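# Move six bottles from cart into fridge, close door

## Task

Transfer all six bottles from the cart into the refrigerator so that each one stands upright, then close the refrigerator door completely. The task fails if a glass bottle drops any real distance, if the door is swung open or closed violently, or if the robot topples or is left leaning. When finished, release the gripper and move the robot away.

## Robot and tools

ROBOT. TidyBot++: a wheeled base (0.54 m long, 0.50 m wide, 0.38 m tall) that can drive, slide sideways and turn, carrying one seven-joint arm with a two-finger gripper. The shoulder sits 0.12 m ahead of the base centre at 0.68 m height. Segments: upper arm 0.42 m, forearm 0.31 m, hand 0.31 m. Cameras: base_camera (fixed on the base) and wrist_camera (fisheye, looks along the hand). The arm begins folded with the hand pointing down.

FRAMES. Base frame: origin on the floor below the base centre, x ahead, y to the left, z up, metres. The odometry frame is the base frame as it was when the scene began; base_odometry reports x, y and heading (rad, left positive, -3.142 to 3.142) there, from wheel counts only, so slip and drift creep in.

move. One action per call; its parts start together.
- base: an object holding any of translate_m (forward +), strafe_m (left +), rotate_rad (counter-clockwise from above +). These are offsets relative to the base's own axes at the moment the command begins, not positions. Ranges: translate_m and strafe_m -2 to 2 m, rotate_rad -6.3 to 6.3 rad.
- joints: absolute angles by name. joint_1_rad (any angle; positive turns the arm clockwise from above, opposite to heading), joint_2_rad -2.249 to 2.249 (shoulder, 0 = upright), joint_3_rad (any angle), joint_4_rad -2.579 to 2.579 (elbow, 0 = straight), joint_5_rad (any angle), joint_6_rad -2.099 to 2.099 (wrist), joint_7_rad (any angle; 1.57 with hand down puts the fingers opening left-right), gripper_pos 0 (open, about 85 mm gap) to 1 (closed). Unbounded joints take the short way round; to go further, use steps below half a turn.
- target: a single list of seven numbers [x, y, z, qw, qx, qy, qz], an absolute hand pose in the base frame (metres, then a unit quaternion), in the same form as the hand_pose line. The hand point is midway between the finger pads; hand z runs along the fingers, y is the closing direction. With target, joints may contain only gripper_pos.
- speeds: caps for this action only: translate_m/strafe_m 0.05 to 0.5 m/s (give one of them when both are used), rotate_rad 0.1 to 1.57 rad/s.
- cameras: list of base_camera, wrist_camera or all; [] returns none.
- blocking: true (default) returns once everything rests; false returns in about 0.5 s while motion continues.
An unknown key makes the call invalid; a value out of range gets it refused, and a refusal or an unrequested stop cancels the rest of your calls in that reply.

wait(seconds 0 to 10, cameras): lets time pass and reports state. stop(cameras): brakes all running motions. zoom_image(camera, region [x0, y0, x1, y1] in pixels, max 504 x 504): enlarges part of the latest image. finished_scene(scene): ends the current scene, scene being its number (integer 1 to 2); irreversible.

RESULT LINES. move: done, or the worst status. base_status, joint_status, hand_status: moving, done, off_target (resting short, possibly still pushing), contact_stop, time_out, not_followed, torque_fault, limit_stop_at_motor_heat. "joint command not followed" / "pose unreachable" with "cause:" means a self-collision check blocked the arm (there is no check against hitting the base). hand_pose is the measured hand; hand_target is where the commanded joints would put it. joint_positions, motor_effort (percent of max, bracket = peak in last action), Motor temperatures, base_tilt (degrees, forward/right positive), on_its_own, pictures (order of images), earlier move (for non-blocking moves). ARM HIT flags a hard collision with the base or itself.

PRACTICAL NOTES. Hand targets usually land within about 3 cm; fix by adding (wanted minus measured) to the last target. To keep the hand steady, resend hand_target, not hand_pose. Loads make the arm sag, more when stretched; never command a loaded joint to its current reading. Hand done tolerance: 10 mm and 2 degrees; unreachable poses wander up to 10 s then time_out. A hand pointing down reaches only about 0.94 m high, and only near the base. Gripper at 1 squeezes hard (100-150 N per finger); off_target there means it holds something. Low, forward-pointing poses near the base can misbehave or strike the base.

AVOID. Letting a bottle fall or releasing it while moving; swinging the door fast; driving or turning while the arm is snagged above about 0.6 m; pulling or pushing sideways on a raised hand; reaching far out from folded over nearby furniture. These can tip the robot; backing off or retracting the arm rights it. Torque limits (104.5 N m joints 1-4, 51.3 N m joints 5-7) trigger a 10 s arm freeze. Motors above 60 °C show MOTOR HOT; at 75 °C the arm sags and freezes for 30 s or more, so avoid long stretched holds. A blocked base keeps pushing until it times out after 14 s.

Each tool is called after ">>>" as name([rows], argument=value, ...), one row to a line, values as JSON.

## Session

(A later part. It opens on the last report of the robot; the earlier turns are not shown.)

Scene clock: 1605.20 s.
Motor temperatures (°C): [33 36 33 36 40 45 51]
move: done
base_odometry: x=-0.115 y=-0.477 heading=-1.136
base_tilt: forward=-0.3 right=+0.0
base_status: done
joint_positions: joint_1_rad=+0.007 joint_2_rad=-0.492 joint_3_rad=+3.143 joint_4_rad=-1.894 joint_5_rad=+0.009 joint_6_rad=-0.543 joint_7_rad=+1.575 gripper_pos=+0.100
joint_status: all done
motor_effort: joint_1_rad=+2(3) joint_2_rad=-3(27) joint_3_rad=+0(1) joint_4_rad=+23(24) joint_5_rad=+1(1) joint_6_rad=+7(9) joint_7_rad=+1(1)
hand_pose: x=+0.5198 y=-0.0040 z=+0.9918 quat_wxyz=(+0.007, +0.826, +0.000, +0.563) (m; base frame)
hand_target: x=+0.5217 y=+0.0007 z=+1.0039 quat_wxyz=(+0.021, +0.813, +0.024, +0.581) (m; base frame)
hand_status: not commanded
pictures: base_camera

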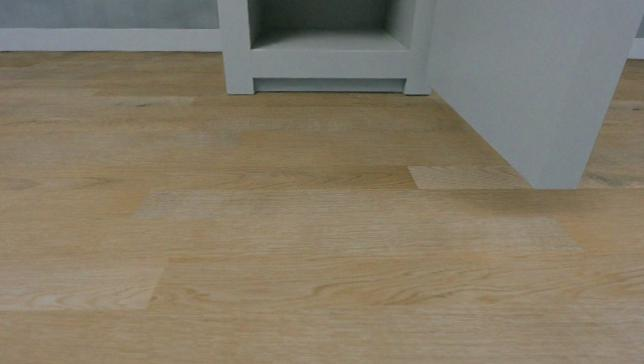

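>>> move(base={"translate_m": -0.514, "strafe_m": -1.201, "rotate_rad": -0.564}, joints={"joint_1_rad": -0.012, "joint_2_rad": -0.085, "joint_4_rad": -1.425, "joint_6_rad": -0.87, "gripper_pos": 0.27}, cameras=["wrist_camera", "base_camera"])

Scene clock: 1633.63 s.
Motor temperatures (°C): [33 36 33 36 40 45 51]
move: done
base_odometry: x=-1.421 y=-0.516 heading=-1.701
base_tilt: forward=-0.2 right=+0.0
base_status: done
joint_positions: joint_1_rad=-0.006 joint_2_rad=-0.096 joint_3_rad=+3.141 joint_4_rad=-1.449 joint_5_rad=+0.009 joint_6_rad=-0.828 joint_7_rad=+1.575 gripper_pos=+0.270
joint_status: all done
motor_effort: joint_1_rad=+2(5) joint_2_rad=-16(18) joint_3_rad=+0(4) joint_4_rad=+22(24) joint_5_rad=+1(2) joint_6_rad=+7(8) joint_7_rad=+1(1)
hand_pose: x=+0.6409 y=+0.0026 z=+0.9904 quat_wxyz=(+0.004, +0.887, +0.006, +0.462) (m; base frame)
hand_target: x=+0.6392 y=-0.0010 z=+0.9874 quat_wxyz=(+0.021, +0.893, +0.022, +0.449) (m; base frame)
hand_status: not commanded
pictures: base_camera, wrist_camera
camera_calibration:
wrist_camera: T_world_to_cam=[[0.0284604, -0.998696, 0.0423887, -0.059022], [-0.598083, -0.0509911, -0.799811, 1.22839], [0.800929, -0.00258901, -0.598754, 0.21367], [0, 0, 0, 1]] pos_world=[0.565222, 0.00424487, 1.11291]

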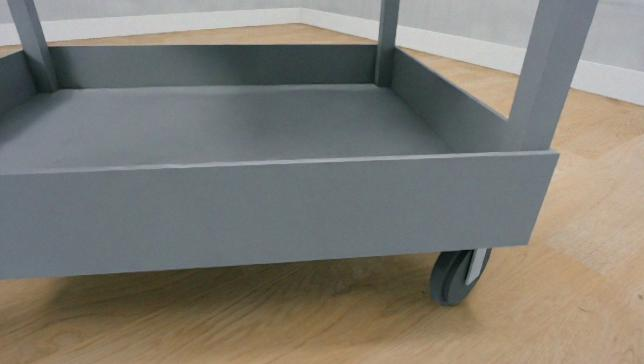

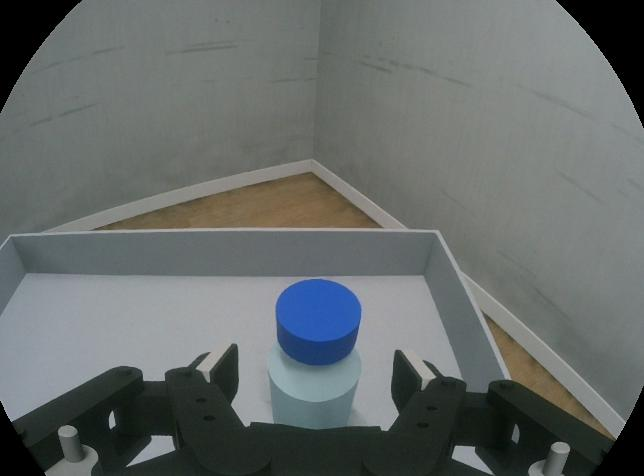

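>>> move(base={"translate_m": 0.0205, "strafe_m": -0.002}, joints={"joint_1_rad": -0.012, "joint_2_rad": 0.0, "joint_4_rad": -1.42, "joint_6_rad": -0.78, "gripper_pos": 0.27}, cameras=["wrist_camera"])

>>> move(joints={"joint_1_rad": -0.012, "joint_2_rad": 0.063, "joint_4_rad": -1.42, "joint_6_rad": -0.712, "gripper_pos": 0.27}, cameras=["wrist_camera"])

Scene clock: 1645.03 s.
Motor temperatures (°C): [33 36 33 36 40 45 51]
move: done
base_odometry: x=-1.425 y=-0.536 heading=-1.702
base_tilt: forward=-0.2 right=+0.0
base_status: done
joint_positions: joint_1_rad=-0.006 joint_2_rad=+0.002 joint_3_rad=+3.141 joint_4_rad=-1.436 joint_5_rad=+0.009 joint_6_rad=-0.800 joint_7_rad=+1.575 gripper_pos=+0.270
joint_status: all done
motor_effort: joint_1_rad=+2(4) joint_2_rad=-20(24) joint_3_rad=+0(2) joint_4_rad=+22(24) joint_5_rad=+1(1) joint_6_rad=+7(8) joint_7_rad=+1(1)
hand_pose: x=+0.6761 y=+0.0029 z=+0.9514 quat_wxyz=(+0.004, +0.900, +0.006, +0.436) (m; base frame)
hand_target: x=+0.6815 y=+0.0002 z=+0.9667 quat_wxyz=(+0.021, +0.891, +0.024, +0.453) (m; base frame)
hand_status: not commanded
pictures: wrist_camera
camera_calibration:
wrist_camera: T_world_to_cam=[[0.0310968, -0.998675, 0.041006, -0.0585912], [-0.643308, -0.0513966, -0.76388, 1.21459], [0.764976, -0.00262529, -0.644054, 0.229546], [0, 0, 0, 1]] pos_world=[0.607581, 0.00451491, 1.07804]

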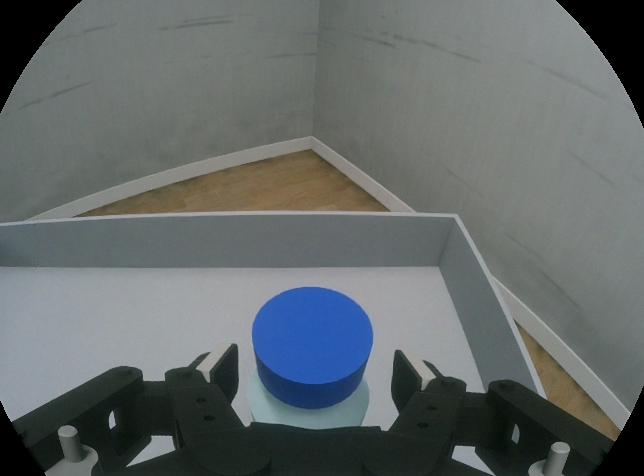

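Scene clock: 1645.93 s.
Motor temperatures (°C): [33 36 33 36 40 45 51]
move: done
base_odometry: x=-1.425 y=-0.536 heading=-1.702
base_tilt: forward=-0.2 right=+0.1
base_status: not commanded
joint_positions: joint_1_rad=-0.006 joint_2_rad=+0.056 joint_3_rad=+3.141 joint_4_rad=-1.436 joint_5_rad=+0.009 joint_6_rad=-0.748 joint_7_rad=+1.575 gripper_pos=+0.270
joint_status: all done
motor_effort: joint_1_rad=+2(3) joint_2_rad=-22(24) joint_3_rad=-1(1) joint_4_rad=+22(23) joint_5_rad=+0(1) joint_6_rad=+6(8) joint_7_rad=+1(1)
hand_pose: x=+0.6999 y=+0.0031 z=+0.9335 quat_wxyz=(+0.004, +0.900, +0.006, +0.436) (m; base frame)
hand_target: x=+0.7113 y=+0.0011 z=+0.9475 quat_wxyz=(+0.020, +0.890, +0.025, +0.456) (m; base frame)
hand_status: not commanded
pictures: wrist_camera
camera_calibration:
wrist_camera: T_world_to_cam=[[0.0316505, -0.998659, 0.0409629, -0.0587001], [-0.64489, -0.0517156, -0.762523, 1.21614], [0.763619, -0.00228228, -0.645663, 0.202249], [0, 0, 0, 1]] pos_world=[0.631692, 0.00473345, 1.06032]

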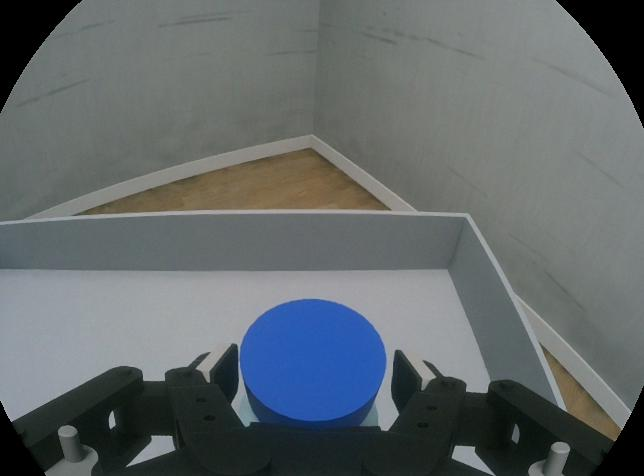

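>>> move(joints={"gripper_pos": 0.56}, cameras=[])

>>> move(joints={"joint_1_rad": -0.012, "joint_2_rad": 0.1, "joint_4_rad": -0.735, "joint_6_rad": -1.315}, cameras=["wrist_camera"])

Scene clock: 1673.17 s.
Motor temperatures (°C): [33 36 33 36 40 45 51]
move: off_target
base_odometry: x=-1.425 y=-0.536 heading=-1.702
base_tilt: forward=-0.2 right=+0.0
base_status: not commanded
joint_positions: joint_1_rad=-0.006 joint_2_rad=+0.056 joint_3_rad=+3.141 joint_4_rad=-1.436 joint_5_rad=+0.009 joint_6_rad=-0.748 joint_7_rad=+1.575 gripper_pos=+0.433
joint_status: gripper_pos off_target (ended at +0.433, target +0.560)
motor_effort: joint_1_rad=+2(4) joint_2_rad=-21(22) joint_3_rad=+0(2) joint_4_rad=+23(23) joint_5_rad=+1(2) joint_6_rad=+7(8) joint_7_rad=+1(1)
hand_pose: x=+0.7001 y=+0.0034 z=+0.9340 quat_wxyz=(+0.004, +0.900, +0.006, +0.436) (m; base frame)
hand_target: x=+0.7113 y=+0.0011 z=+0.9475 quat_wxyz=(+0.020, +0.890, +0.025, +0.456) (m; base frame)
hand_status: not commanded
pictures: none
No camera images: "cameras" was empty.

Scene clock: 1675.43 s.
Motor temperatures (°C): [33 36 33 36 40 45 51]
move: off_target
base_odometry: x=-1.425 y=-0.536 heading=-1.702
base_tilt: forward=-0.2 right=+0.0
base_status: not commanded
joint_positions: joint_1_rad=-0.006 joint_2_rad=+0.109 joint_3_rad=+3.141 joint_4_rad=-0.780 joint_5_rad=+0.009 joint_6_rad=-1.295 joint_7_rad=+1.575 gripper_pos=+0.433
joint_status: joint_4_rad off_target (ended at -0.780, target -0.735); the others done
motor_effort: joint_1_rad=+2(4) joint_2_rad=-25(31) joint_3_rad=+0(1) joint_4_rad=+23(28) joint_5_rad=+1(2) joint_6_rad=+10(12) joint_7_rad=+1(1)
hand_pose: x=+0.6635 y=+0.0023 z=+1.1189 quat_wxyz=(+0.004, +0.888, +0.004, +0.461) (m; base frame)
hand_target: x=+0.6545 y=-0.0030 z=+1.1412 quat_wxyz=(+0.021, +0.879, +0.014, +0.475) (m; base frame)
hand_status: not commanded
pictures: wrist_camera
camera_calibration:
wrist_camera: T_world_to_cam=[[0.0252563, -0.998869, 0.0402949, -0.0609524], [-0.601307, -0.0473801, -0.797612, 1.34436], [0.798619, -0.00408482, -0.601823, 0.277451], [0, 0, 0, 1]] pos_world=[0.588333, 0.0039458, 1.24171]

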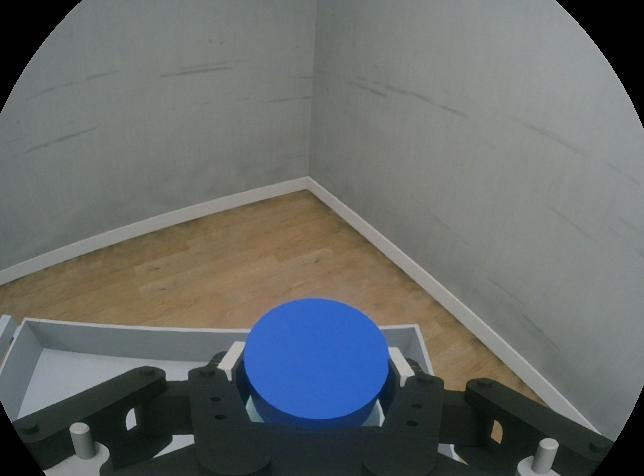

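>>> move(base={"translate_m": -0.447, "strafe_m": 1.239, "rotate_rad": 0.577}, cameras=["base_camera"])

>>> move(base={"translate_m": 0.70}, cameras=["base_camera", "wrist_camera"])

Scene clock: 1684.63 s.
Motor temperatures (°C): [33 36 33 36 40 45 51]
move: done
base_odometry: x=-0.139 y=-0.255 heading=-1.124
base_tilt: forward=-0.2 right=+0.0
base_status: done
joint_positions: joint_1_rad=-0.012 joint_2_rad=+0.116 joint_3_rad=+3.142 joint_4_rad=-0.780 joint_5_rad=+0.010 joint_6_rad=-1.298 joint_7_rad=+1.575 gripper_pos=+0.433
joint_status: not commanded
motor_effort: joint_1_rad=+2(6) joint_2_rad=-25(29) joint_3_rad=-1(5) joint_4_rad=+23(24) joint_5_rad=+1(4) joint_6_rad=+10(11) joint_7_rad=+1(1)
hand_pose: x=+0.6659 y=+0.0051 z=+1.1145 quat_wxyz=(+0.003, +0.890, +0.006, +0.456) (m; base frame)
hand_target: x=+0.6545 y=-0.0030 z=+1.1412 quat_wxyz=(+0.021, +0.879, +0.014, +0.475) (m; base frame)
hand_status: not commanded
pictures: base_camera

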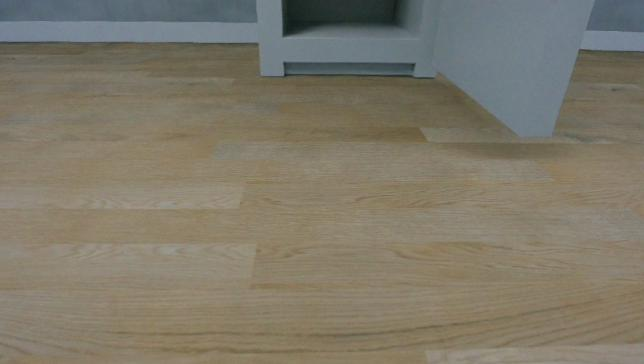

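Scene clock: 1687.27 s.
Motor temperatures (°C): [33 36 33 36 40 45 51]
move: done
base_odometry: x=+0.164 y=-0.886 heading=-1.123
base_tilt: forward=-0.2 right=+0.0
base_status: done
joint_positions: joint_1_rad=-0.012 joint_2_rad=+0.129 joint_3_rad=+3.142 joint_4_rad=-0.777 joint_5_rad=+0.010 joint_6_rad=-1.302 joint_7_rad=+1.575 gripper_pos=+0.433
joint_status: not commanded
motor_effort: joint_1_rad=+2(3) joint_2_rad=-26(29) joint_3_rad=+0(1) joint_4_rad=+23(25) joint_5_rad=+0(2) joint_6_rad=+11(11) joint_7_rad=+1(1)
hand_pose: x=+0.6705 y=+0.0052 z=+1.1078 quat_wxyz=(+0.003, +0.893, +0.006, +0.450) (m; base frame)
hand_target: x=+0.6545 y=-0.0030 z=+1.1412 quat_wxyz=(+0.021, +0.879, +0.014, +0.475) (m; base frame)
hand_status: not commanded
pictures: base_camera, wrist_camera
camera_calibration:
wrist_camera: T_world_to_cam=[[0.0311022, -0.998698, 0.0404347, -0.0619175], [-0.619999, -0.0510078, -0.782943, 1.3361], [0.783986, -0.000718228, -0.620778, 0.295973], [0, 0, 0, 1]] pos_world=[0.598267, 0.0065272, 1.23233]

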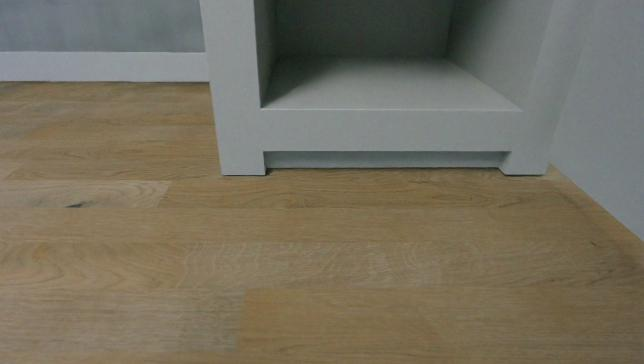

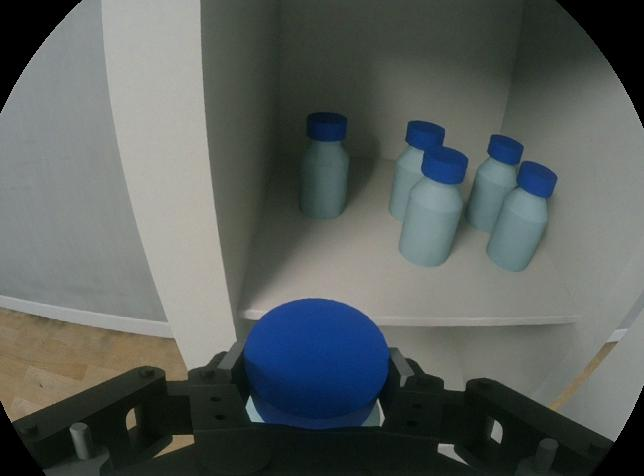

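>>> move(base={"translate_m": 0.281, "strafe_m": -0.004}, speeds={"translate_m": 0.35}, joints={"joint_1_rad": -0.012, "joint_2_rad": 0.1, "joint_4_rad": -0.735, "joint_6_rad": -1.315}, cameras=["base_camera", "wrist_camera"])

Scene clock: 1720.40 s.
Motor temperatures (°C): [33 36 33 36 40 45 51]
move: off_target
base_odometry: x=+0.282 y=-1.141 heading=-1.123
base_tilt: forward=-0.2 right=+0.1
base_status: done
joint_positions: joint_1_rad=-0.012 joint_2_rad=+0.131 joint_3_rad=+3.142 joint_4_rad=-0.776 joint_5_rad=+0.010 joint_6_rad=-1.304 joint_7_rad=+1.575 gripper_pos=+0.433
joint_status: joint_4_rad off_target (ended at -0.776, target -0.735); the others done
motor_effort: joint_1_rad=+2(3) joint_2_rad=-26(30) joint_3_rad=+0(2) joint_4_rad=+23(24) joint_5_rad=+2(2) joint_6_rad=+10(11) joint_7_rad=+1(1)
hand_pose: x=+0.6712 y=+0.0052 z=+1.1066 quat_wxyz=(+0.003, +0.894, +0.006, +0.449) (m; base frame)
hand_target: x=+0.6545 y=-0.0030 z=+1.1412 quat_wxyz=(+0.021, +0.879, +0.014, +0.475) (m; base frame)
hand_status: not commanded
pictures: base_camera, wrist_camera
camera_calibration:
wrist_camera: T_world_to_cam=[[0.0312065, -0.998697, 0.0403696, -0.0618825], [-0.622275, -0.0510196, -0.781134, 1.33513], [0.782176, -0.000744517, -0.623057, 0.298485], [0, 0, 0, 1]] pos_world=[0.59928, 0.00653803, 1.23139]

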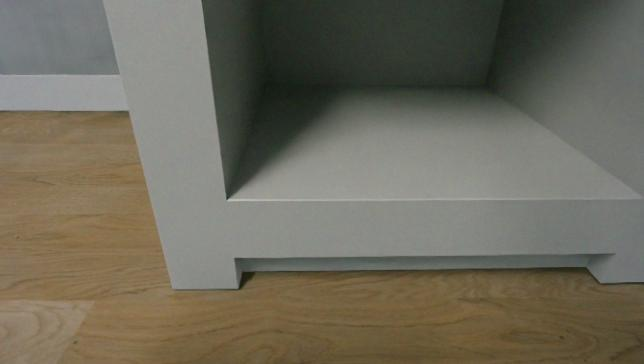

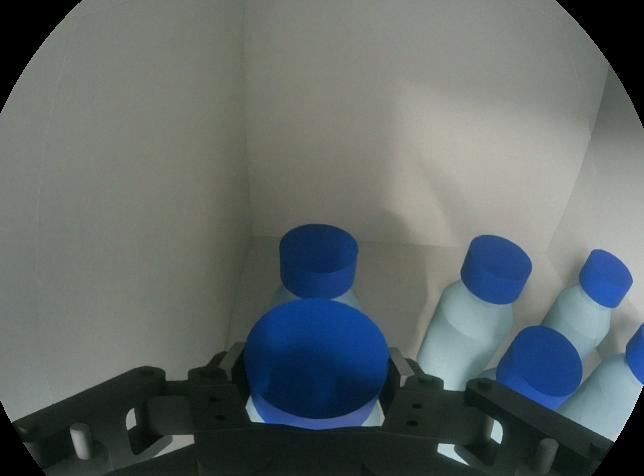

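>>> move(joints={"joint_1_rad": -0.012, "joint_2_rad": 0.118, "joint_4_rad": -0.85, "joint_6_rad": -1.17}, cameras=[])

>>> move(joints={"joint_1_rad": -0.012, "joint_2_rad": 0.12, "joint_4_rad": -0.88, "joint_6_rad": -1.145}, cameras=["wrist_camera"])

>>> move(joints={"joint_1_rad": -0.012, "joint_2_rad": 0.121, "joint_4_rad": -0.89, "joint_6_rad": -1.142}, cameras=[])

>>> move(joints={"joint_1_rad": -0.012, "joint_2_rad": 0.121, "joint_4_rad": -0.899, "joint_6_rad": -1.138}, cameras=[])

>>> move(joints={"joint_1_rad": -0.012, "joint_2_rad": 0.122, "joint_4_rad": -0.907, "joint_6_rad": -1.134}, cameras=["wrist_camera"])

Scene clock: 1736.70 s.
Motor temperatures (°C): [33 36 33 36 40 45 51]
move: done
base_odometry: x=+0.282 y=-1.141 heading=-1.123
base_tilt: forward=-0.2 right=+0.0
base_status: not commanded
joint_positions: joint_1_rad=-0.012 joint_2_rad=+0.141 joint_3_rad=+3.142 joint_4_rad=-0.872 joint_5_rad=+0.010 joint_6_rad=-1.230 joint_7_rad=+1.575 gripper_pos=+0.433
joint_status: all done
motor_effort: joint_1_rad=+2(3) joint_2_rad=-27(29) joint_3_rad=+0(1) joint_4_rad=+24(25) joint_5_rad=+1(1) joint_6_rad=+10(11) joint_7_rad=+1(1)
hand_pose: x=+0.6886 y=+0.0055 z=+1.0708 quat_wxyz=(+0.003, +0.901, +0.007, +0.434) (m; base frame)
hand_target: x=+0.6900 y=-0.0021 z=+1.1108 quat_wxyz=(+0.022, +0.876, +0.016, +0.481) (m; base frame)
hand_status: not commanded
pictures: none
No camera images: "cameras" was empty.

Scene clock: 1737.33 s.
Motor temperatures (°C): [33 36 33 36 40 45 51]
move: done
base_odometry: x=+0.282 y=-1.141 heading=-1.123
base_tilt: forward=-0.3 right=+0.0
base_status: not commanded
joint_positions: joint_1_rad=-0.012 joint_2_rad=+0.142 joint_3_rad=+3.142 joint_4_rad=-0.899 joint_5_rad=+0.010 joint_6_rad=-1.204 joint_7_rad=+1.575 gripper_pos=+0.433
joint_status: all done
motor_effort: joint_1_rad=+2(3) joint_2_rad=-27(29) joint_3_rad=-1(2) joint_4_rad=+24(25) joint_5_rad=+0(2) joint_6_rad=+9(10) joint_7_rad=+1(1)
hand_pose: x=+0.6928 y=+0.0055 z=+1.0633 quat_wxyz=(+0.003, +0.901, +0.007, +0.434) (m; base frame)
hand_target: x=+0.6952 y=-0.0019 z=+1.1004 quat_wxyz=(+0.022, +0.878, +0.017, +0.478) (m; base frame)
hand_status: not commanded
pictures: wrist_camera
camera_calibration:
wrist_camera: T_world_to_cam=[[0.0333578, -0.998632, 0.0402579, -0.0618195], [-0.647834, -0.0522773, -0.759986, 1.30998], [0.761051, -0.000728926, -0.648691, 0.296452], [0, 0, 0, 1]] pos_world=[0.625098, 0.00696348, 1.19036]

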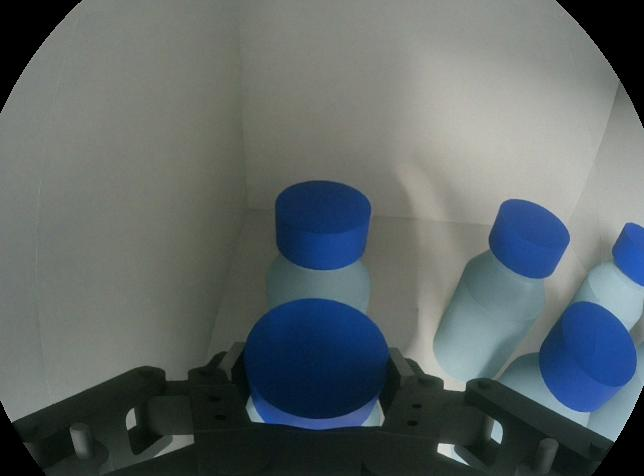

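Scene clock: 1737.83 s.
Motor temperatures (°C): [33 36 33 36 40 45 51]
move: done
base_odometry: x=+0.282 y=-1.141 heading=-1.123
base_tilt: forward=-0.2 right=+0.0
base_status: not commanded
joint_positions: joint_1_rad=-0.012 joint_2_rad=+0.142 joint_3_rad=+3.142 joint_4_rad=-0.901 joint_5_rad=+0.010 joint_6_rad=-1.199 joint_7_rad=+1.575 gripper_pos=+0.433
joint_status: all done
motor_effort: joint_1_rad=+2(3) joint_2_rad=-27(28) joint_3_rad=-1(1) joint_4_rad=+24(25) joint_5_rad=+1(1) joint_6_rad=+9(10) joint_7_rad=+1(1)
hand_pose: x=+0.6937 y=+0.0056 z=+1.0632 quat_wxyz=(+0.003, +0.900, +0.007, +0.435) (m; base frame)
hand_target: x=+0.6962 y=-0.0019 z=+1.0954 quat_wxyz=(+0.022, +0.880, +0.017, +0.474) (m; base frame)
hand_status: not commanded
pictures: none
No camera images: "cameras" was empty.

Scene clock: 1738.33 s.
Motor temperatures (°C): [33 36 33 36 40 45 51]
move: done
base_odometry: x=+0.282 y=-1.141 heading=-1.123
base_tilt: forward=-0.2 right=+0.0
base_status: not commanded
joint_positions: joint_1_rad=-0.012 joint_2_rad=+0.141 joint_3_rad=+3.142 joint_4_rad=-0.905 joint_5_rad=+0.010 joint_6_rad=-1.193 joint_7_rad=+1.575 gripper_pos=+0.433
joint_status: all done
motor_effort: joint_1_rad=+2(3) joint_2_rad=-26(27) joint_3_rad=-1(1) joint_4_rad=+23(24) joint_5_rad=+0(1) joint_6_rad=+9(11) joint_7_rad=+1(1)
hand_pose: x=+0.6946 y=+0.0056 z=+1.0631 quat_wxyz=(+0.003, +0.900, +0.007, +0.436) (m; base frame)
hand_target: x=+0.6968 y=-0.0018 z=+1.0917 quat_wxyz=(+0.022, +0.881, +0.017, +0.472) (m; base frame)
hand_status: not commanded
pictures: none
No camera images: "cameras" was empty.

Scene clock: 1738.80 s.
Motor temperatures (°C): [33 36 33 36 40 45 51]
move: done
base_odometry: x=+0.282 y=-1.141 heading=-1.123
base_tilt: forward=-0.2 right=-0.1
base_status: not commanded
joint_positions: joint_1_rad=-0.012 joint_2_rad=+0.140 joint_3_rad=+3.142 joint_4_rad=-0.909 joint_5_rad=+0.010 joint_6_rad=-1.187 joint_7_rad=+1.575 gripper_pos=+0.433
joint_status: all done
motor_effort: joint_1_rad=+2(3) joint_2_rad=-25(25) joint_3_rad=+0(1) joint_4_rad=+22(23) joint_5_rad=+1(1) joint_6_rad=+8(10) joint_7_rad=+1(1)
hand_pose: x=+0.6953 y=+0.0056 z=+1.0630 quat_wxyz=(+0.003, +0.899, +0.007, +0.438) (m; base frame)
hand_target: x=+0.6978 y=-0.0018 z=+1.0879 quat_wxyz=(+0.022, +0.882, +0.017, +0.470) (m; base frame)
hand_status: not commanded
pictures: wrist_camera
camera_calibration:
wrist_camera: T_world_to_cam=[[0.0331654, -0.998628, 0.04052, -0.0619868], [-0.641407, -0.0523588, -0.765412, 1.31271], [0.766483, -0.000604702, -0.642264, 0.283724], [0, 0, 0, 1]] pos_world=[0.626567, 0.00700172, 1.1895]

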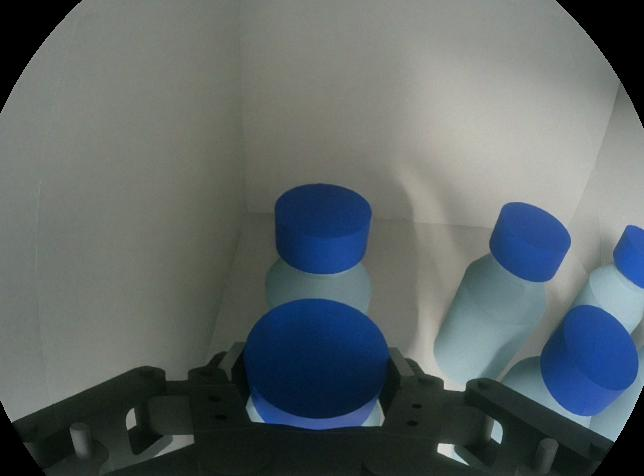

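>>> move(joints={"gripper_pos": 0.33}, cameras=[])

>>> move(joints={"gripper_pos": 0.16}, cameras=["wrist_camera"])

Scene clock: 1745.73 s.
Motor temperatures (°C): [33 36 33 36 40 45 51]
move: done
base_odometry: x=+0.282 y=-1.141 heading=-1.123
base_tilt: forward=-0.3 right=+0.0
base_status: not commanded
joint_positions: joint_1_rad=-0.012 joint_2_rad=+0.138 joint_3_rad=+3.142 joint_4_rad=-0.909 joint_5_rad=+0.010 joint_6_rad=-1.171 joint_7_rad=+1.575 gripper_pos=+0.330
joint_status: all done
motor_effort: joint_1_rad=+2(3) joint_2_rad=-23(26) joint_3_rad=+0(1) joint_4_rad=+20(23) joint_5_rad=+1(2) joint_6_rad=+6(9) joint_7_rad=+1(1)
hand_pose: x=+0.6973 y=+0.0056 z=+1.0679 quat_wxyz=(+0.003, +0.895, +0.007, +0.445) (m; base frame)
hand_target: x=+0.6978 y=-0.0018 z=+1.0879 quat_wxyz=(+0.022, +0.882, +0.017, +0.470) (m; base frame)
hand_status: not commanded
pictures: none
No camera images: "cameras" was empty.

Scene clock: 1746.33 s.
Motor temperatures (°C): [33 36 33 36 40 45 51]
move: done
base_odometry: x=+0.282 y=-1.141 heading=-1.123
base_tilt: forward=-0.2 right=+0.1
base_status: not commanded
joint_positions: joint_1_rad=-0.012 joint_2_rad=+0.138 joint_3_rad=+3.142 joint_4_rad=-0.909 joint_5_rad=+0.010 joint_6_rad=-1.171 joint_7_rad=+1.575 gripper_pos=+0.160
joint_status: all done
motor_effort: joint_1_rad=+2(2) joint_2_rad=-23(23) joint_3_rad=+0(1) joint_4_rad=+20(21) joint_5_rad=+1(2) joint_6_rad=+7(8) joint_7_rad=+1(1)
hand_pose: x=+0.6973 y=+0.0056 z=+1.0679 quat_wxyz=(+0.003, +0.895, +0.007, +0.445) (m; base frame)
hand_target: x=+0.6978 y=-0.0018 z=+1.0879 quat_wxyz=(+0.022, +0.882, +0.017, +0.470) (m; base frame)
hand_status: not commanded
pictures: wrist_camera
camera_calibration:
wrist_camera: T_world_to_cam=[[0.0325935, -0.998629, 0.0409538, -0.0622721], [-0.628047, -0.0523391, -0.776413, 1.32015], [0.777492, -0.000414884, -0.628892, 0.263363], [0, 0, 0, 1]] pos_world=[0.626385, 0.00701811, 1.19316]

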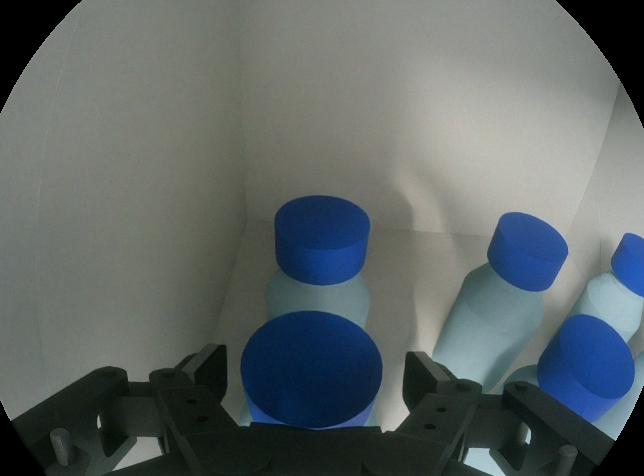

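>>> move(base={"translate_m": -0.14}, speeds={"translate_m": 0.15}, cameras=["wrist_camera"])

>>> move(base={"translate_m": -0.64}, joints={"joint_1_rad": -0.012, "joint_2_rad": -0.5, "joint_4_rad": -1.9, "joint_6_rad": -0.5, "gripper_pos": 0.0}, cameras=["base_camera", "wrist_camera"])

Scene clock: 1809.00 s.
Motor temperatures (°C): [33 37 33 36 40 45 51]
move: done
base_odometry: x=+0.221 y=-1.015 heading=-1.123
base_tilt: forward=-0.2 right=+0.0
base_status: done
joint_positions: joint_1_rad=-0.012 joint_2_rad=+0.124 joint_3_rad=+3.142 joint_4_rad=-0.909 joint_5_rad=+0.010 joint_6_rad=-1.171 joint_7_rad=+1.575 gripper_pos=+0.160
joint_status: not commanded
motor_effort: joint_1_rad=+2(3) joint_2_rad=-22(28) joint_3_rad=+0(2) joint_4_rad=+20(21) joint_5_rad=+0(2) joint_6_rad=+6(7) joint_7_rad=+1(1)
hand_pose: x=+0.6921 y=+0.0056 z=+1.0758 quat_wxyz=(+0.003, +0.892, +0.007, +0.452) (m; base frame)
hand_target: x=+0.6978 y=-0.0018 z=+1.0879 quat_wxyz=(+0.022, +0.882, +0.017, +0.470) (m; base frame)
hand_status: not commanded
pictures: wrist_camera
camera_calibration:
wrist_camera: T_world_to_cam=[[0.0320448, -0.998635, 0.0412362, -0.0624015], [-0.616969, -0.0522227, -0.785253, 1.32492], [0.786335, -0.00027812, -0.617801, 0.254361], [0, 0, 0, 1]] pos_world=[0.61942, 0.00694533, 1.20011]

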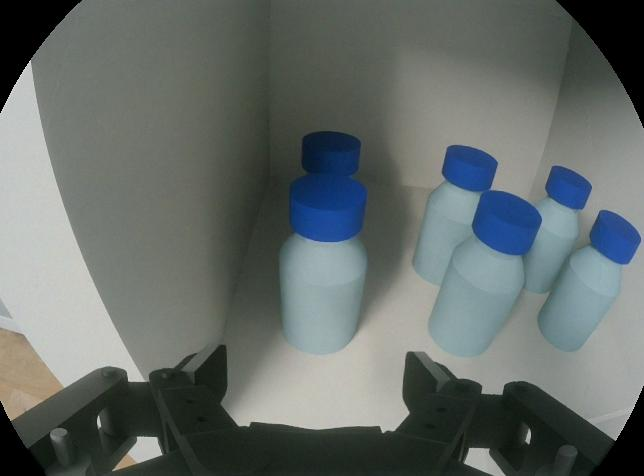

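Scene clock: 1811.60 s.
Motor temperatures (°C): [33 37 33 36 40 45 51]
move: done
base_odometry: x=-0.056 y=-0.438 heading=-1.122
base_tilt: forward=-0.2 right=+0.0
base_status: done
joint_positions: joint_1_rad=-0.012 joint_2_rad=-0.492 joint_3_rad=+3.142 joint_4_rad=-1.894 joint_5_rad=+0.010 joint_6_rad=-0.543 joint_7_rad=+1.575 gripper_pos=+0.000
joint_status: all done
motor_effort: joint_1_rad=+2(4) joint_2_rad=-3(27) joint_3_rad=+0(1) joint_4_rad=+22(24) joint_5_rad=+1(2) joint_6_rad=+8(9) joint_7_rad=+1(1)
hand_pose: x=+0.5197 y=+0.0047 z=+0.9917 quat_wxyz=(+0.002, +0.826, +0.009, +0.563) (m; base frame)
hand_target: x=+0.5217 y=+0.0007 z=+1.0039 quat_wxyz=(+0.021, +0.813, +0.024, +0.581) (m; base frame)
hand_status: not commanded
pictures: base_camera, wrist_camera
camera_calibration:
wrist_camera: T_world_to_cam=[[0.0262028, -0.998518, 0.047705, -0.0576754], [-0.394613, -0.0541776, -0.917249, 1.16775], [0.918474, 0.00520946, -0.395448, 0.0487278], [0, 0, 0, 1]] pos_world=[0.417565, 0.00542215, 1.09314]

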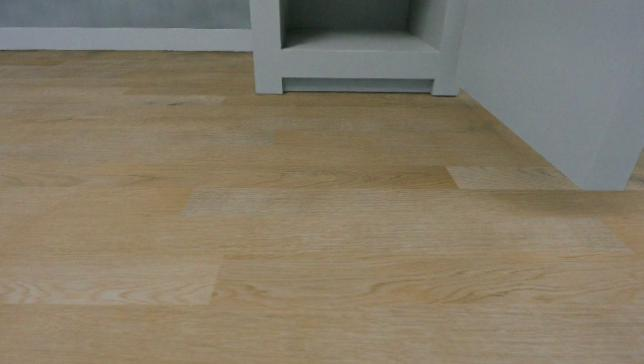

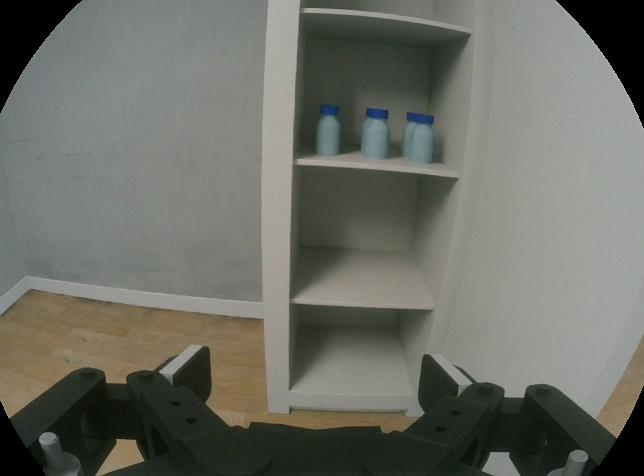

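>>> move(base={"translate_m": -0.172, "strafe_m": -0.5755, "rotate_rad": -0.4}, joints={"joint_1_rad": -0.012, "joint_2_rad": -0.9, "joint_4_rad": -2.3, "joint_6_rad": -0.1, "gripper_pos": 0.0}, cameras=["base_camera", "wrist_camera"])

Scene clock: 1845.10 s.
Motor temperatures (°C): [33 36 33 35 40 45 51]
move: done
base_odometry: x=-0.649 y=-0.533 heading=-1.523
base_tilt: forward=-0.3 right=+0.0
base_status: done
joint_positions: joint_1_rad=-0.012 joint_2_rad=-0.888 joint_3_rad=+3.143 joint_4_rad=-2.293 joint_5_rad=+0.010 joint_6_rad=-0.142 joint_7_rad=+1.575 gripper_pos=+0.000
joint_status: all done
motor_effort: joint_1_rad=+2(4) joint_2_rad=+7(9) joint_3_rad=+1(4) joint_4_rad=+23(24) joint_5_rad=+1(2) joint_6_rad=+8(9) joint_7_rad=+1(1)
hand_pose: x=+0.4139 y=+0.0041 z=+1.0063 quat_wxyz=(+0.001, +0.699, +0.008, +0.715) (m; base frame)
hand_target: x=+0.4097 y=+0.0036 z=+1.0188 quat_wxyz=(+0.020, +0.681, +0.024, +0.731) (m; base frame)
hand_status: not commanded
pictures: base_camera, wrist_camera
camera_calibration:
wrist_camera: T_world_to_cam=[[0.00968452, -0.998705, 0.0499517, -0.0516286], [-0.00883279, -0.0500376, -0.998708, 1.06169], [0.999914, 0.00923079, -0.00930594, -0.2706], [0, 0, 0, 1]] pos_world=[0.280455, 0.00406037, 1.06038]

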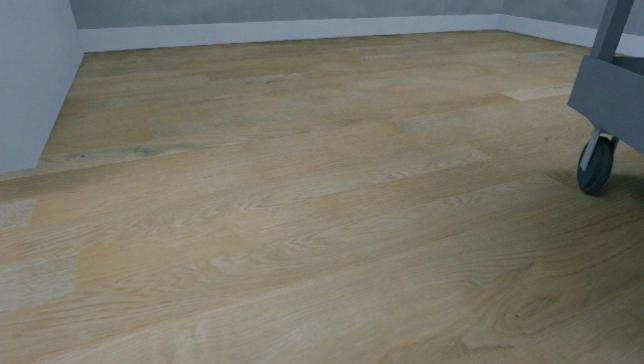

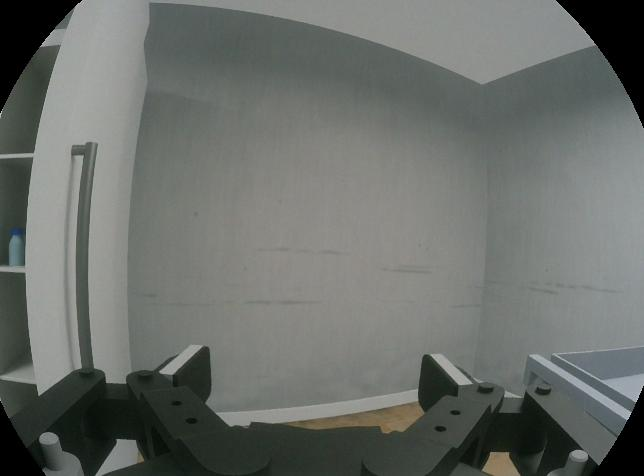

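>>> move(cameras=["all"])

Scene clock: 1869.13 s.
Motor temperatures (°C): [33 36 33 35 40 45 51]
base_odometry: x=-0.649 y=-0.533 heading=-1.523
base_tilt: forward=-0.2 right=+0.0
base_status: done
joint_positions: joint_1_rad=-0.012 joint_2_rad=-0.888 joint_3_rad=+3.143 joint_4_rad=-2.293 joint_5_rad=+0.010 joint_6_rad=-0.142 joint_7_rad=+1.575 gripper_pos=+0.000
joint_status: all done
motor_effort: joint_1_rad=+2(4) joint_2_rad=+7(9) joint_3_rad=+0(4) joint_4_rad=+23(24) joint_5_rad=+1(2) joint_6_rad=+8(9) joint_7_rad=+1(1)
hand_pose: x=+0.4139 y=+0.0041 z=+1.0065 quat_wxyz=(+0.001, +0.699, +0.008, +0.715) (m; base frame)
hand_target: x=+0.4097 y=+0.0036 z=+1.0188 quat_wxyz=(+0.020, +0.681, +0.024, +0.731) (m; base frame)
hand_status: not commanded
pictures: base_camera, wrist_camera
camera_calibration:
wrist_camera: T_world_to_cam=[[0.00966398, -0.998705, 0.0499517, -0.051625], [-0.00831256, -0.0500325, -0.998713, 1.06161], [0.999919, 0.00923632, -0.00878531, -0.271126], [0, 0, 0, 1]] pos_world=[0.280427, 0.0040611, 1.06044]

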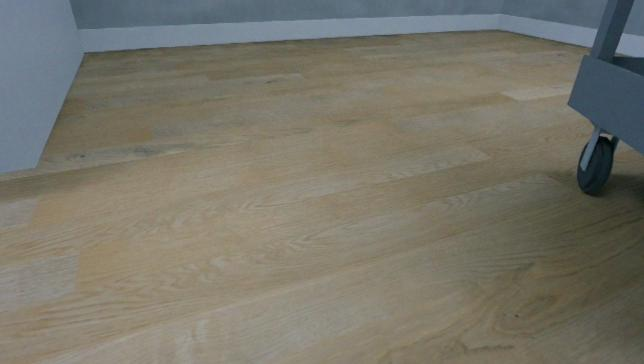

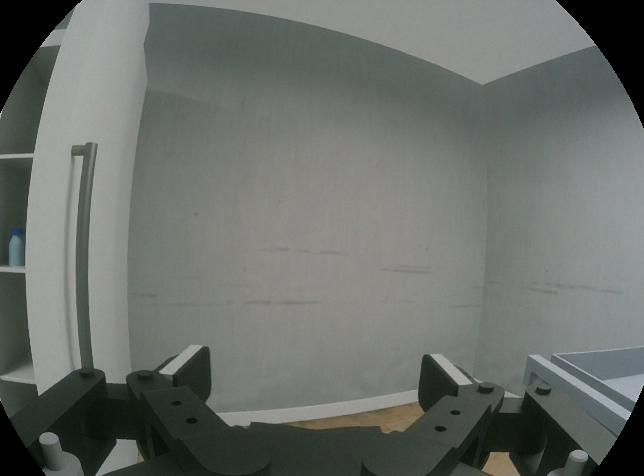

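>>> move(base={"translate_m": 1.146, "strafe_m": -0.026}, cameras=["all"])

>>> move(base={"rotate_rad": 2.24}, cameras=["all"])

Scene clock: 1887.73 s.
Motor temperatures (°C): [33 36 33 35 40 45 51]
move: done
base_odometry: x=-0.620 y=-1.679 heading=-1.523
base_tilt: forward=-0.3 right=+0.1
base_status: done
joint_positions: joint_1_rad=-0.012 joint_2_rad=-0.892 joint_3_rad=+3.143 joint_4_rad=-2.294 joint_5_rad=+0.010 joint_6_rad=-0.140 joint_7_rad=+1.575 gripper_pos=+0.000
joint_status: not commanded
motor_effort: joint_1_rad=+2(3) joint_2_rad=+7(9) joint_3_rad=+1(2) joint_4_rad=+24(24) joint_5_rad=+1(2) joint_6_rad=+8(9) joint_7_rad=+1(1)
hand_pose: x=+0.4125 y=+0.0041 z=+1.0078 quat_wxyz=(+0.001, +0.697, +0.008, +0.717) (m; base frame)
hand_target: x=+0.4097 y=+0.0036 z=+1.0188 quat_wxyz=(+0.020, +0.681, +0.024, +0.731) (m; base frame)
hand_status: not commanded
pictures: base_camera, wrist_camera
camera_calibration:
wrist_camera: T_world_to_cam=[[0.00941012, -0.998708, 0.0499402, -0.0515725], [-0.00287355, -0.0499692, -0.998747, 1.06071], [0.999952, 0.00925482, -0.00334005, -0.275205], [0, 0, 0, 1]] pos_world=[0.278725, 0.00404371, 1.06103]

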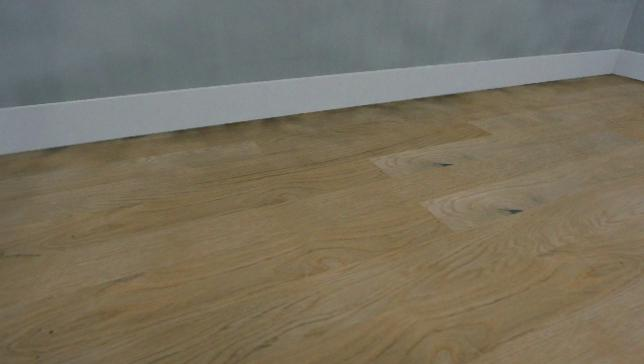

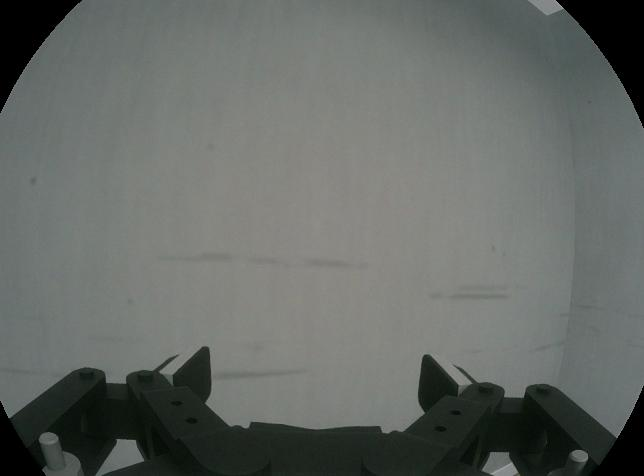

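Scene clock: 1890.43 s.
Motor temperatures (°C): [33 36 33 35 40 45 51]
move: done
base_odometry: x=-0.620 y=-1.679 heading=+0.716
base_tilt: forward=-0.2 right=+0.0
base_status: done
joint_positions: joint_1_rad=-0.012 joint_2_rad=-0.892 joint_3_rad=+3.143 joint_4_rad=-2.294 joint_5_rad=+0.010 joint_6_rad=-0.140 joint_7_rad=+1.575 gripper_pos=+0.000
joint_status: not commanded
motor_effort: joint_1_rad=+2(3) joint_2_rad=+7(8) joint_3_rad=+0(2) joint_4_rad=+24(24) joint_5_rad=+0(2) joint_6_rad=+9(9) joint_7_rad=+1(1)
hand_pose: x=+0.4125 y=+0.0040 z=+1.0077 quat_wxyz=(+0.001, +0.697, +0.008, +0.717) (m; base frame)
hand_target: x=+0.4097 y=+0.0036 z=+1.0188 quat_wxyz=(+0.020, +0.681, +0.024, +0.731) (m; base frame)
hand_status: not commanded
pictures: base_camera, wrist_camera
camera_calibration:
wrist_camera: T_world_to_cam=[[0.00933995, -0.998713, 0.049849, -0.0515002], [-0.00293493, -0.0498783, -0.998751, 1.06068], [0.999952, 0.00918198, -0.00339701, -0.275156], [0, 0, 0, 1]] pos_world=[0.278736, 0.0039975, 1.06099]

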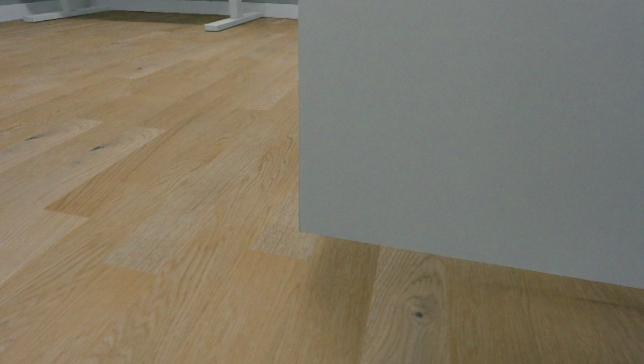

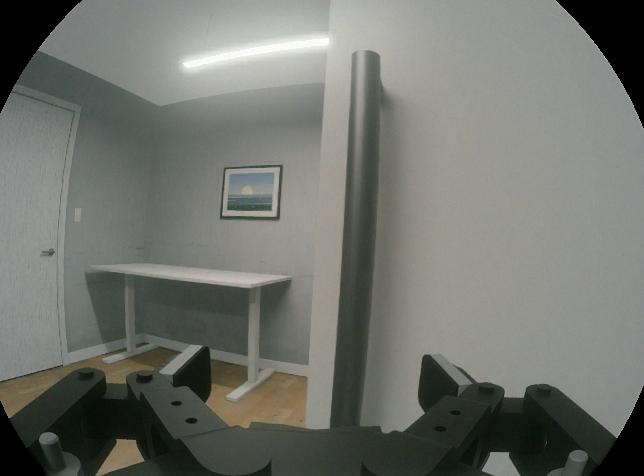

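>>> zoom_image(camera="wrist_camera", region=[300, 210, 440, 310])

>>> zoom_image(camera="base_camera", region=[240, 180, 644, 364])

Scaled by 3.600.

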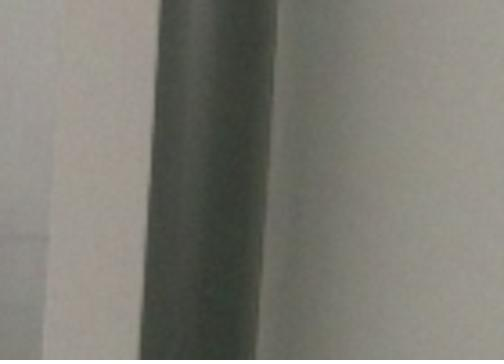

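Scaled by 1.248.

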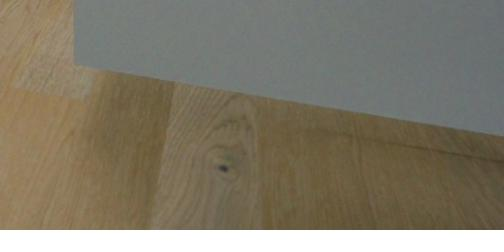

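>>> move(base={"translate_m": 0.07, "strafe_m": -0.029}, speeds={"translate_m": 0.15}, cameras=["wrist_camera"])

>>> zoom_image(camera="wrist_camera", region=[250, 210, 390, 310])

Scene clock: 1926.13 s.
Motor temperatures (°C): [33 35 33 35 40 45 51]
move: done
base_odometry: x=-0.549 y=-1.655 heading=+0.717
base_tilt: forward=-0.2 right=-0.1
base_status: done
joint_positions: joint_1_rad=-0.012 joint_2_rad=-0.894 joint_3_rad=+3.143 joint_4_rad=-2.295 joint_5_rad=+0.010 joint_6_rad=-0.139 joint_7_rad=+1.575 gripper_pos=+0.000
joint_status: not commanded
motor_effort: joint_1_rad=+2(2) joint_2_rad=+7(10) joint_3_rad=+0(1) joint_4_rad=+23(24) joint_5_rad=+1(1) joint_6_rad=+8(9) joint_7_rad=+1(1)
hand_pose: x=+0.4118 y=+0.0040 z=+1.0084 quat_wxyz=(+0.001, +0.696, +0.008, +0.718) (m; base frame)
hand_target: x=+0.4097 y=+0.0036 z=+1.0188 quat_wxyz=(+0.020, +0.681, +0.024, +0.731) (m; base frame)
hand_status: not commanded
pictures: wrist_camera
camera_calibration:
wrist_camera: T_world_to_cam=[[0.00922597, -0.998714, 0.0498426, -0.0514791], [-0.000572063, -0.04985, -0.998757, 1.06034], [0.999957, 0.00918598, -0.00103124, -0.27685], [0, 0, 0, 1]] pos_world=[0.27792, 0.0039882, 1.0613]

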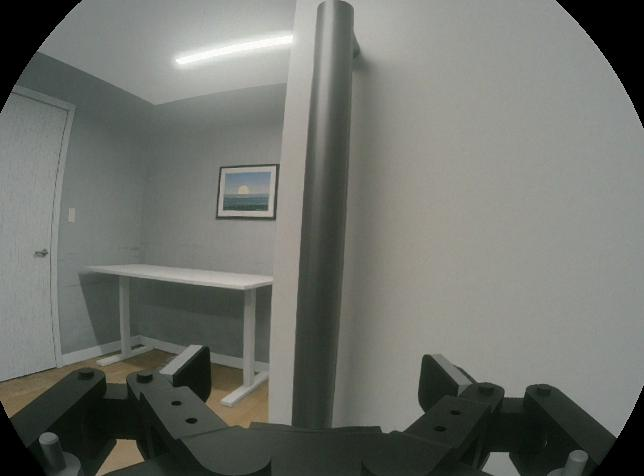

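Scaled by 3.600.

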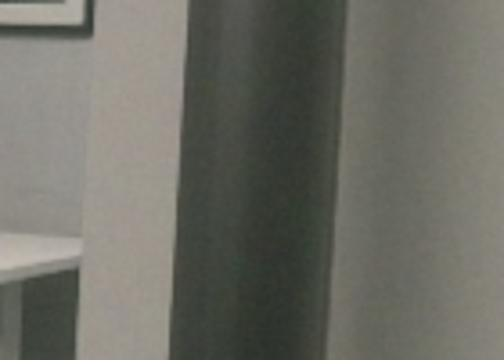

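>>> move(base={"translate_m": 0.063, "strafe_m": -0.003}, speeds={"translate_m": 0.1}, cameras=["wrist_camera"])

>>> zoom_image(camera="wrist_camera", region=[250, 210, 390, 310])

Scene clock: 1938.77 s.
Motor temperatures (°C): [33 35 33 35 40 45 51]
move: done
base_odometry: x=-0.499 y=-1.615 heading=+0.717
base_tilt: forward=-0.3 right=+0.1
base_status: done
joint_positions: joint_1_rad=-0.012 joint_2_rad=-0.897 joint_3_rad=+3.143 joint_4_rad=-2.295 joint_5_rad=+0.010 joint_6_rad=-0.139 joint_7_rad=+1.575 gripper_pos=+0.000
joint_status: not commanded
motor_effort: joint_1_rad=+2(2) joint_2_rad=+7(10) joint_3_rad=+0(2) joint_4_rad=+23(24) joint_5_rad=+0(2) joint_6_rad=+9(9) joint_7_rad=+1(1)
hand_pose: x=+0.4111 y=+0.0040 z=+1.0089 quat_wxyz=(+0.001, +0.695, +0.008, +0.719) (m; base frame)
hand_target: x=+0.4097 y=+0.0036 z=+1.0188 quat_wxyz=(+0.020, +0.681, +0.024, +0.731) (m; base frame)
hand_status: not commanded
pictures: wrist_camera
camera_calibration:
wrist_camera: T_world_to_cam=[[0.00911964, -0.998716, 0.049836, -0.0514564], [0.00160833, -0.0498233, -0.998757, 1.05997], [0.999957, 0.00918845, 0.00115189, -0.278323], [0, 0, 0, 1]] pos_world=[0.277075, 0.0039783, 1.06154]

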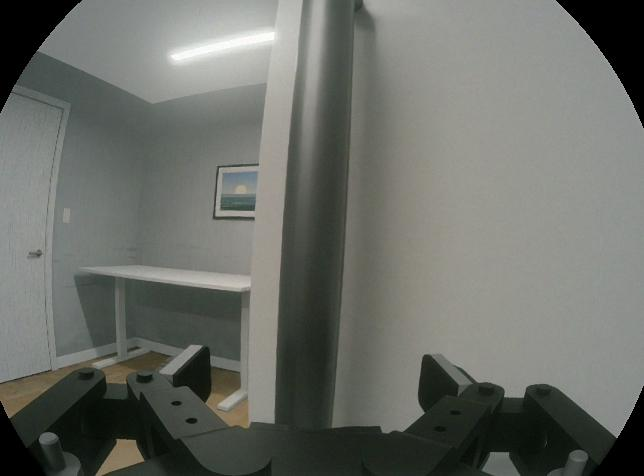

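Scaled by 3.600.

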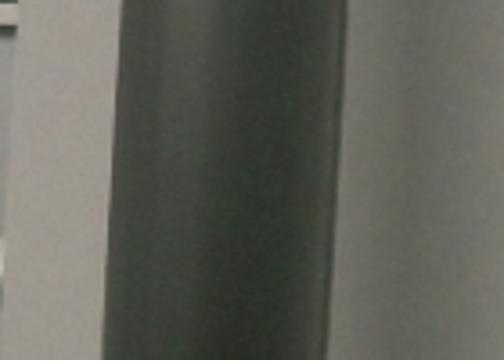

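>>> move(joints={"gripper_pos": 0.85}, cameras=["wrist_camera"])

Scene clock: 1943.97 s.
Motor temperatures (°C): [33 35 33 35 40 45 51]
move: off_target
base_odometry: x=-0.499 y=-1.615 heading=+0.717
base_tilt: forward=-0.3 right=+0.0
base_status: not commanded
joint_positions: joint_1_rad=-0.016 joint_2_rad=-0.899 joint_3_rad=+3.138 joint_4_rad=-2.296 joint_5_rad=+0.010 joint_6_rad=-0.139 joint_7_rad=+1.575 gripper_pos=+0.768
joint_status: gripper_pos off_target (ended at +0.768, target +0.850)
motor_effort: joint_1_rad=+4(7) joint_2_rad=+7(10) joint_3_rad=+3(8) joint_4_rad=+24(24) joint_5_rad=+3(3) joint_6_rad=+9(10) joint_7_rad=+3(3)
hand_pose: x=+0.4102 y=+0.0073 z=+1.0088 quat_wxyz=(+0.000, +0.694, +0.012, +0.719) (m; base frame)
hand_target: x=+0.4097 y=+0.0036 z=+1.0188 quat_wxyz=(+0.020, +0.681, +0.024, +0.731) (m; base frame)
hand_status: not commanded
pictures: wrist_camera
camera_calibration:
wrist_camera: T_world_to_cam=[[0.0155858, -0.998421, 0.0539662, -0.055017], [0.0035702, -0.0539169, -0.998539, 1.05908], [0.999872, 0.0157557, 0.00272422, -0.279052], [0, 0, 0, 1]] pos_world=[0.276093, 0.00656896, 1.06126]

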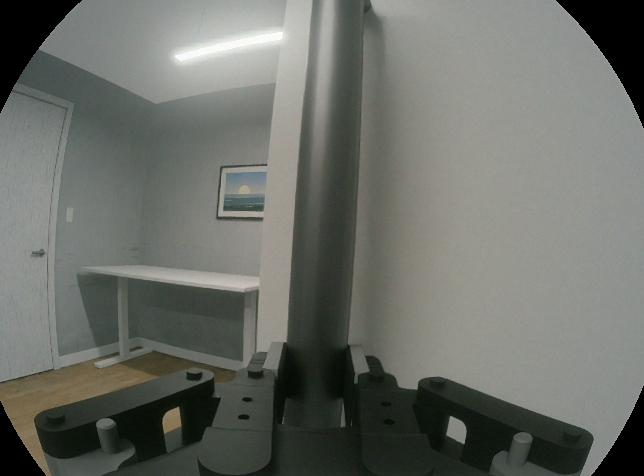

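>>> move(base={"translate_m": 0.1515, "strafe_m": 0.0687, "rotate_rad": -0.25}, speeds={"translate_m": 0.15, "rotate_rad": 0.2}, cameras=["wrist_camera"])

Scene clock: 1954.77 s.
Motor temperatures (°C): [33 35 33 35 40 45 51]
move: done
base_odometry: x=-0.430 y=-1.464 heading=+0.468
base_tilt: forward=-0.3 right=+0.0
base_status: done
joint_positions: joint_1_rad=-0.014 joint_2_rad=-0.894 joint_3_rad=+3.142 joint_4_rad=-2.306 joint_5_rad=+0.010 joint_6_rad=-0.118 joint_7_rad=+1.575 gripper_pos=+0.768
joint_status: not commanded
motor_effort: joint_1_rad=+3(7) joint_2_rad=+5(15) joint_3_rad=+1(6) joint_4_rad=+23(26) joint_5_rad=+1(5) joint_6_rad=+9(11) joint_7_rad=+2(4)
hand_pose: x=+0.4122 y=+0.0050 z=+1.0080 quat_wxyz=(+0.000, +0.692, +0.009, +0.722) (m; base frame)
hand_target: x=+0.4097 y=+0.0036 z=+1.0188 quat_wxyz=(+0.020, +0.681, +0.024, +0.731) (m; base frame)
hand_status: not commanded
pictures: wrist_camera
camera_calibration:
wrist_camera: T_world_to_cam=[[0.0111657, -0.998649, 0.0507442, -0.0521519], [0.00957064, -0.0506383, -0.998671, 1.05571], [0.999892, 0.0116365, 0.0089923, -0.287352], [0, 0, 0, 1]] pos_world=[0.2778, 0.0047216, 1.05954]

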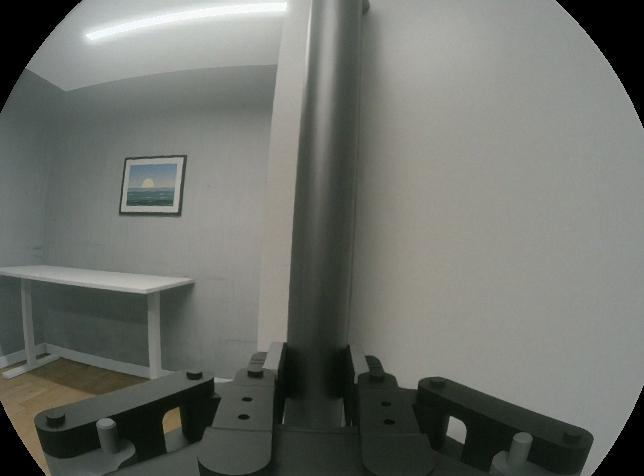

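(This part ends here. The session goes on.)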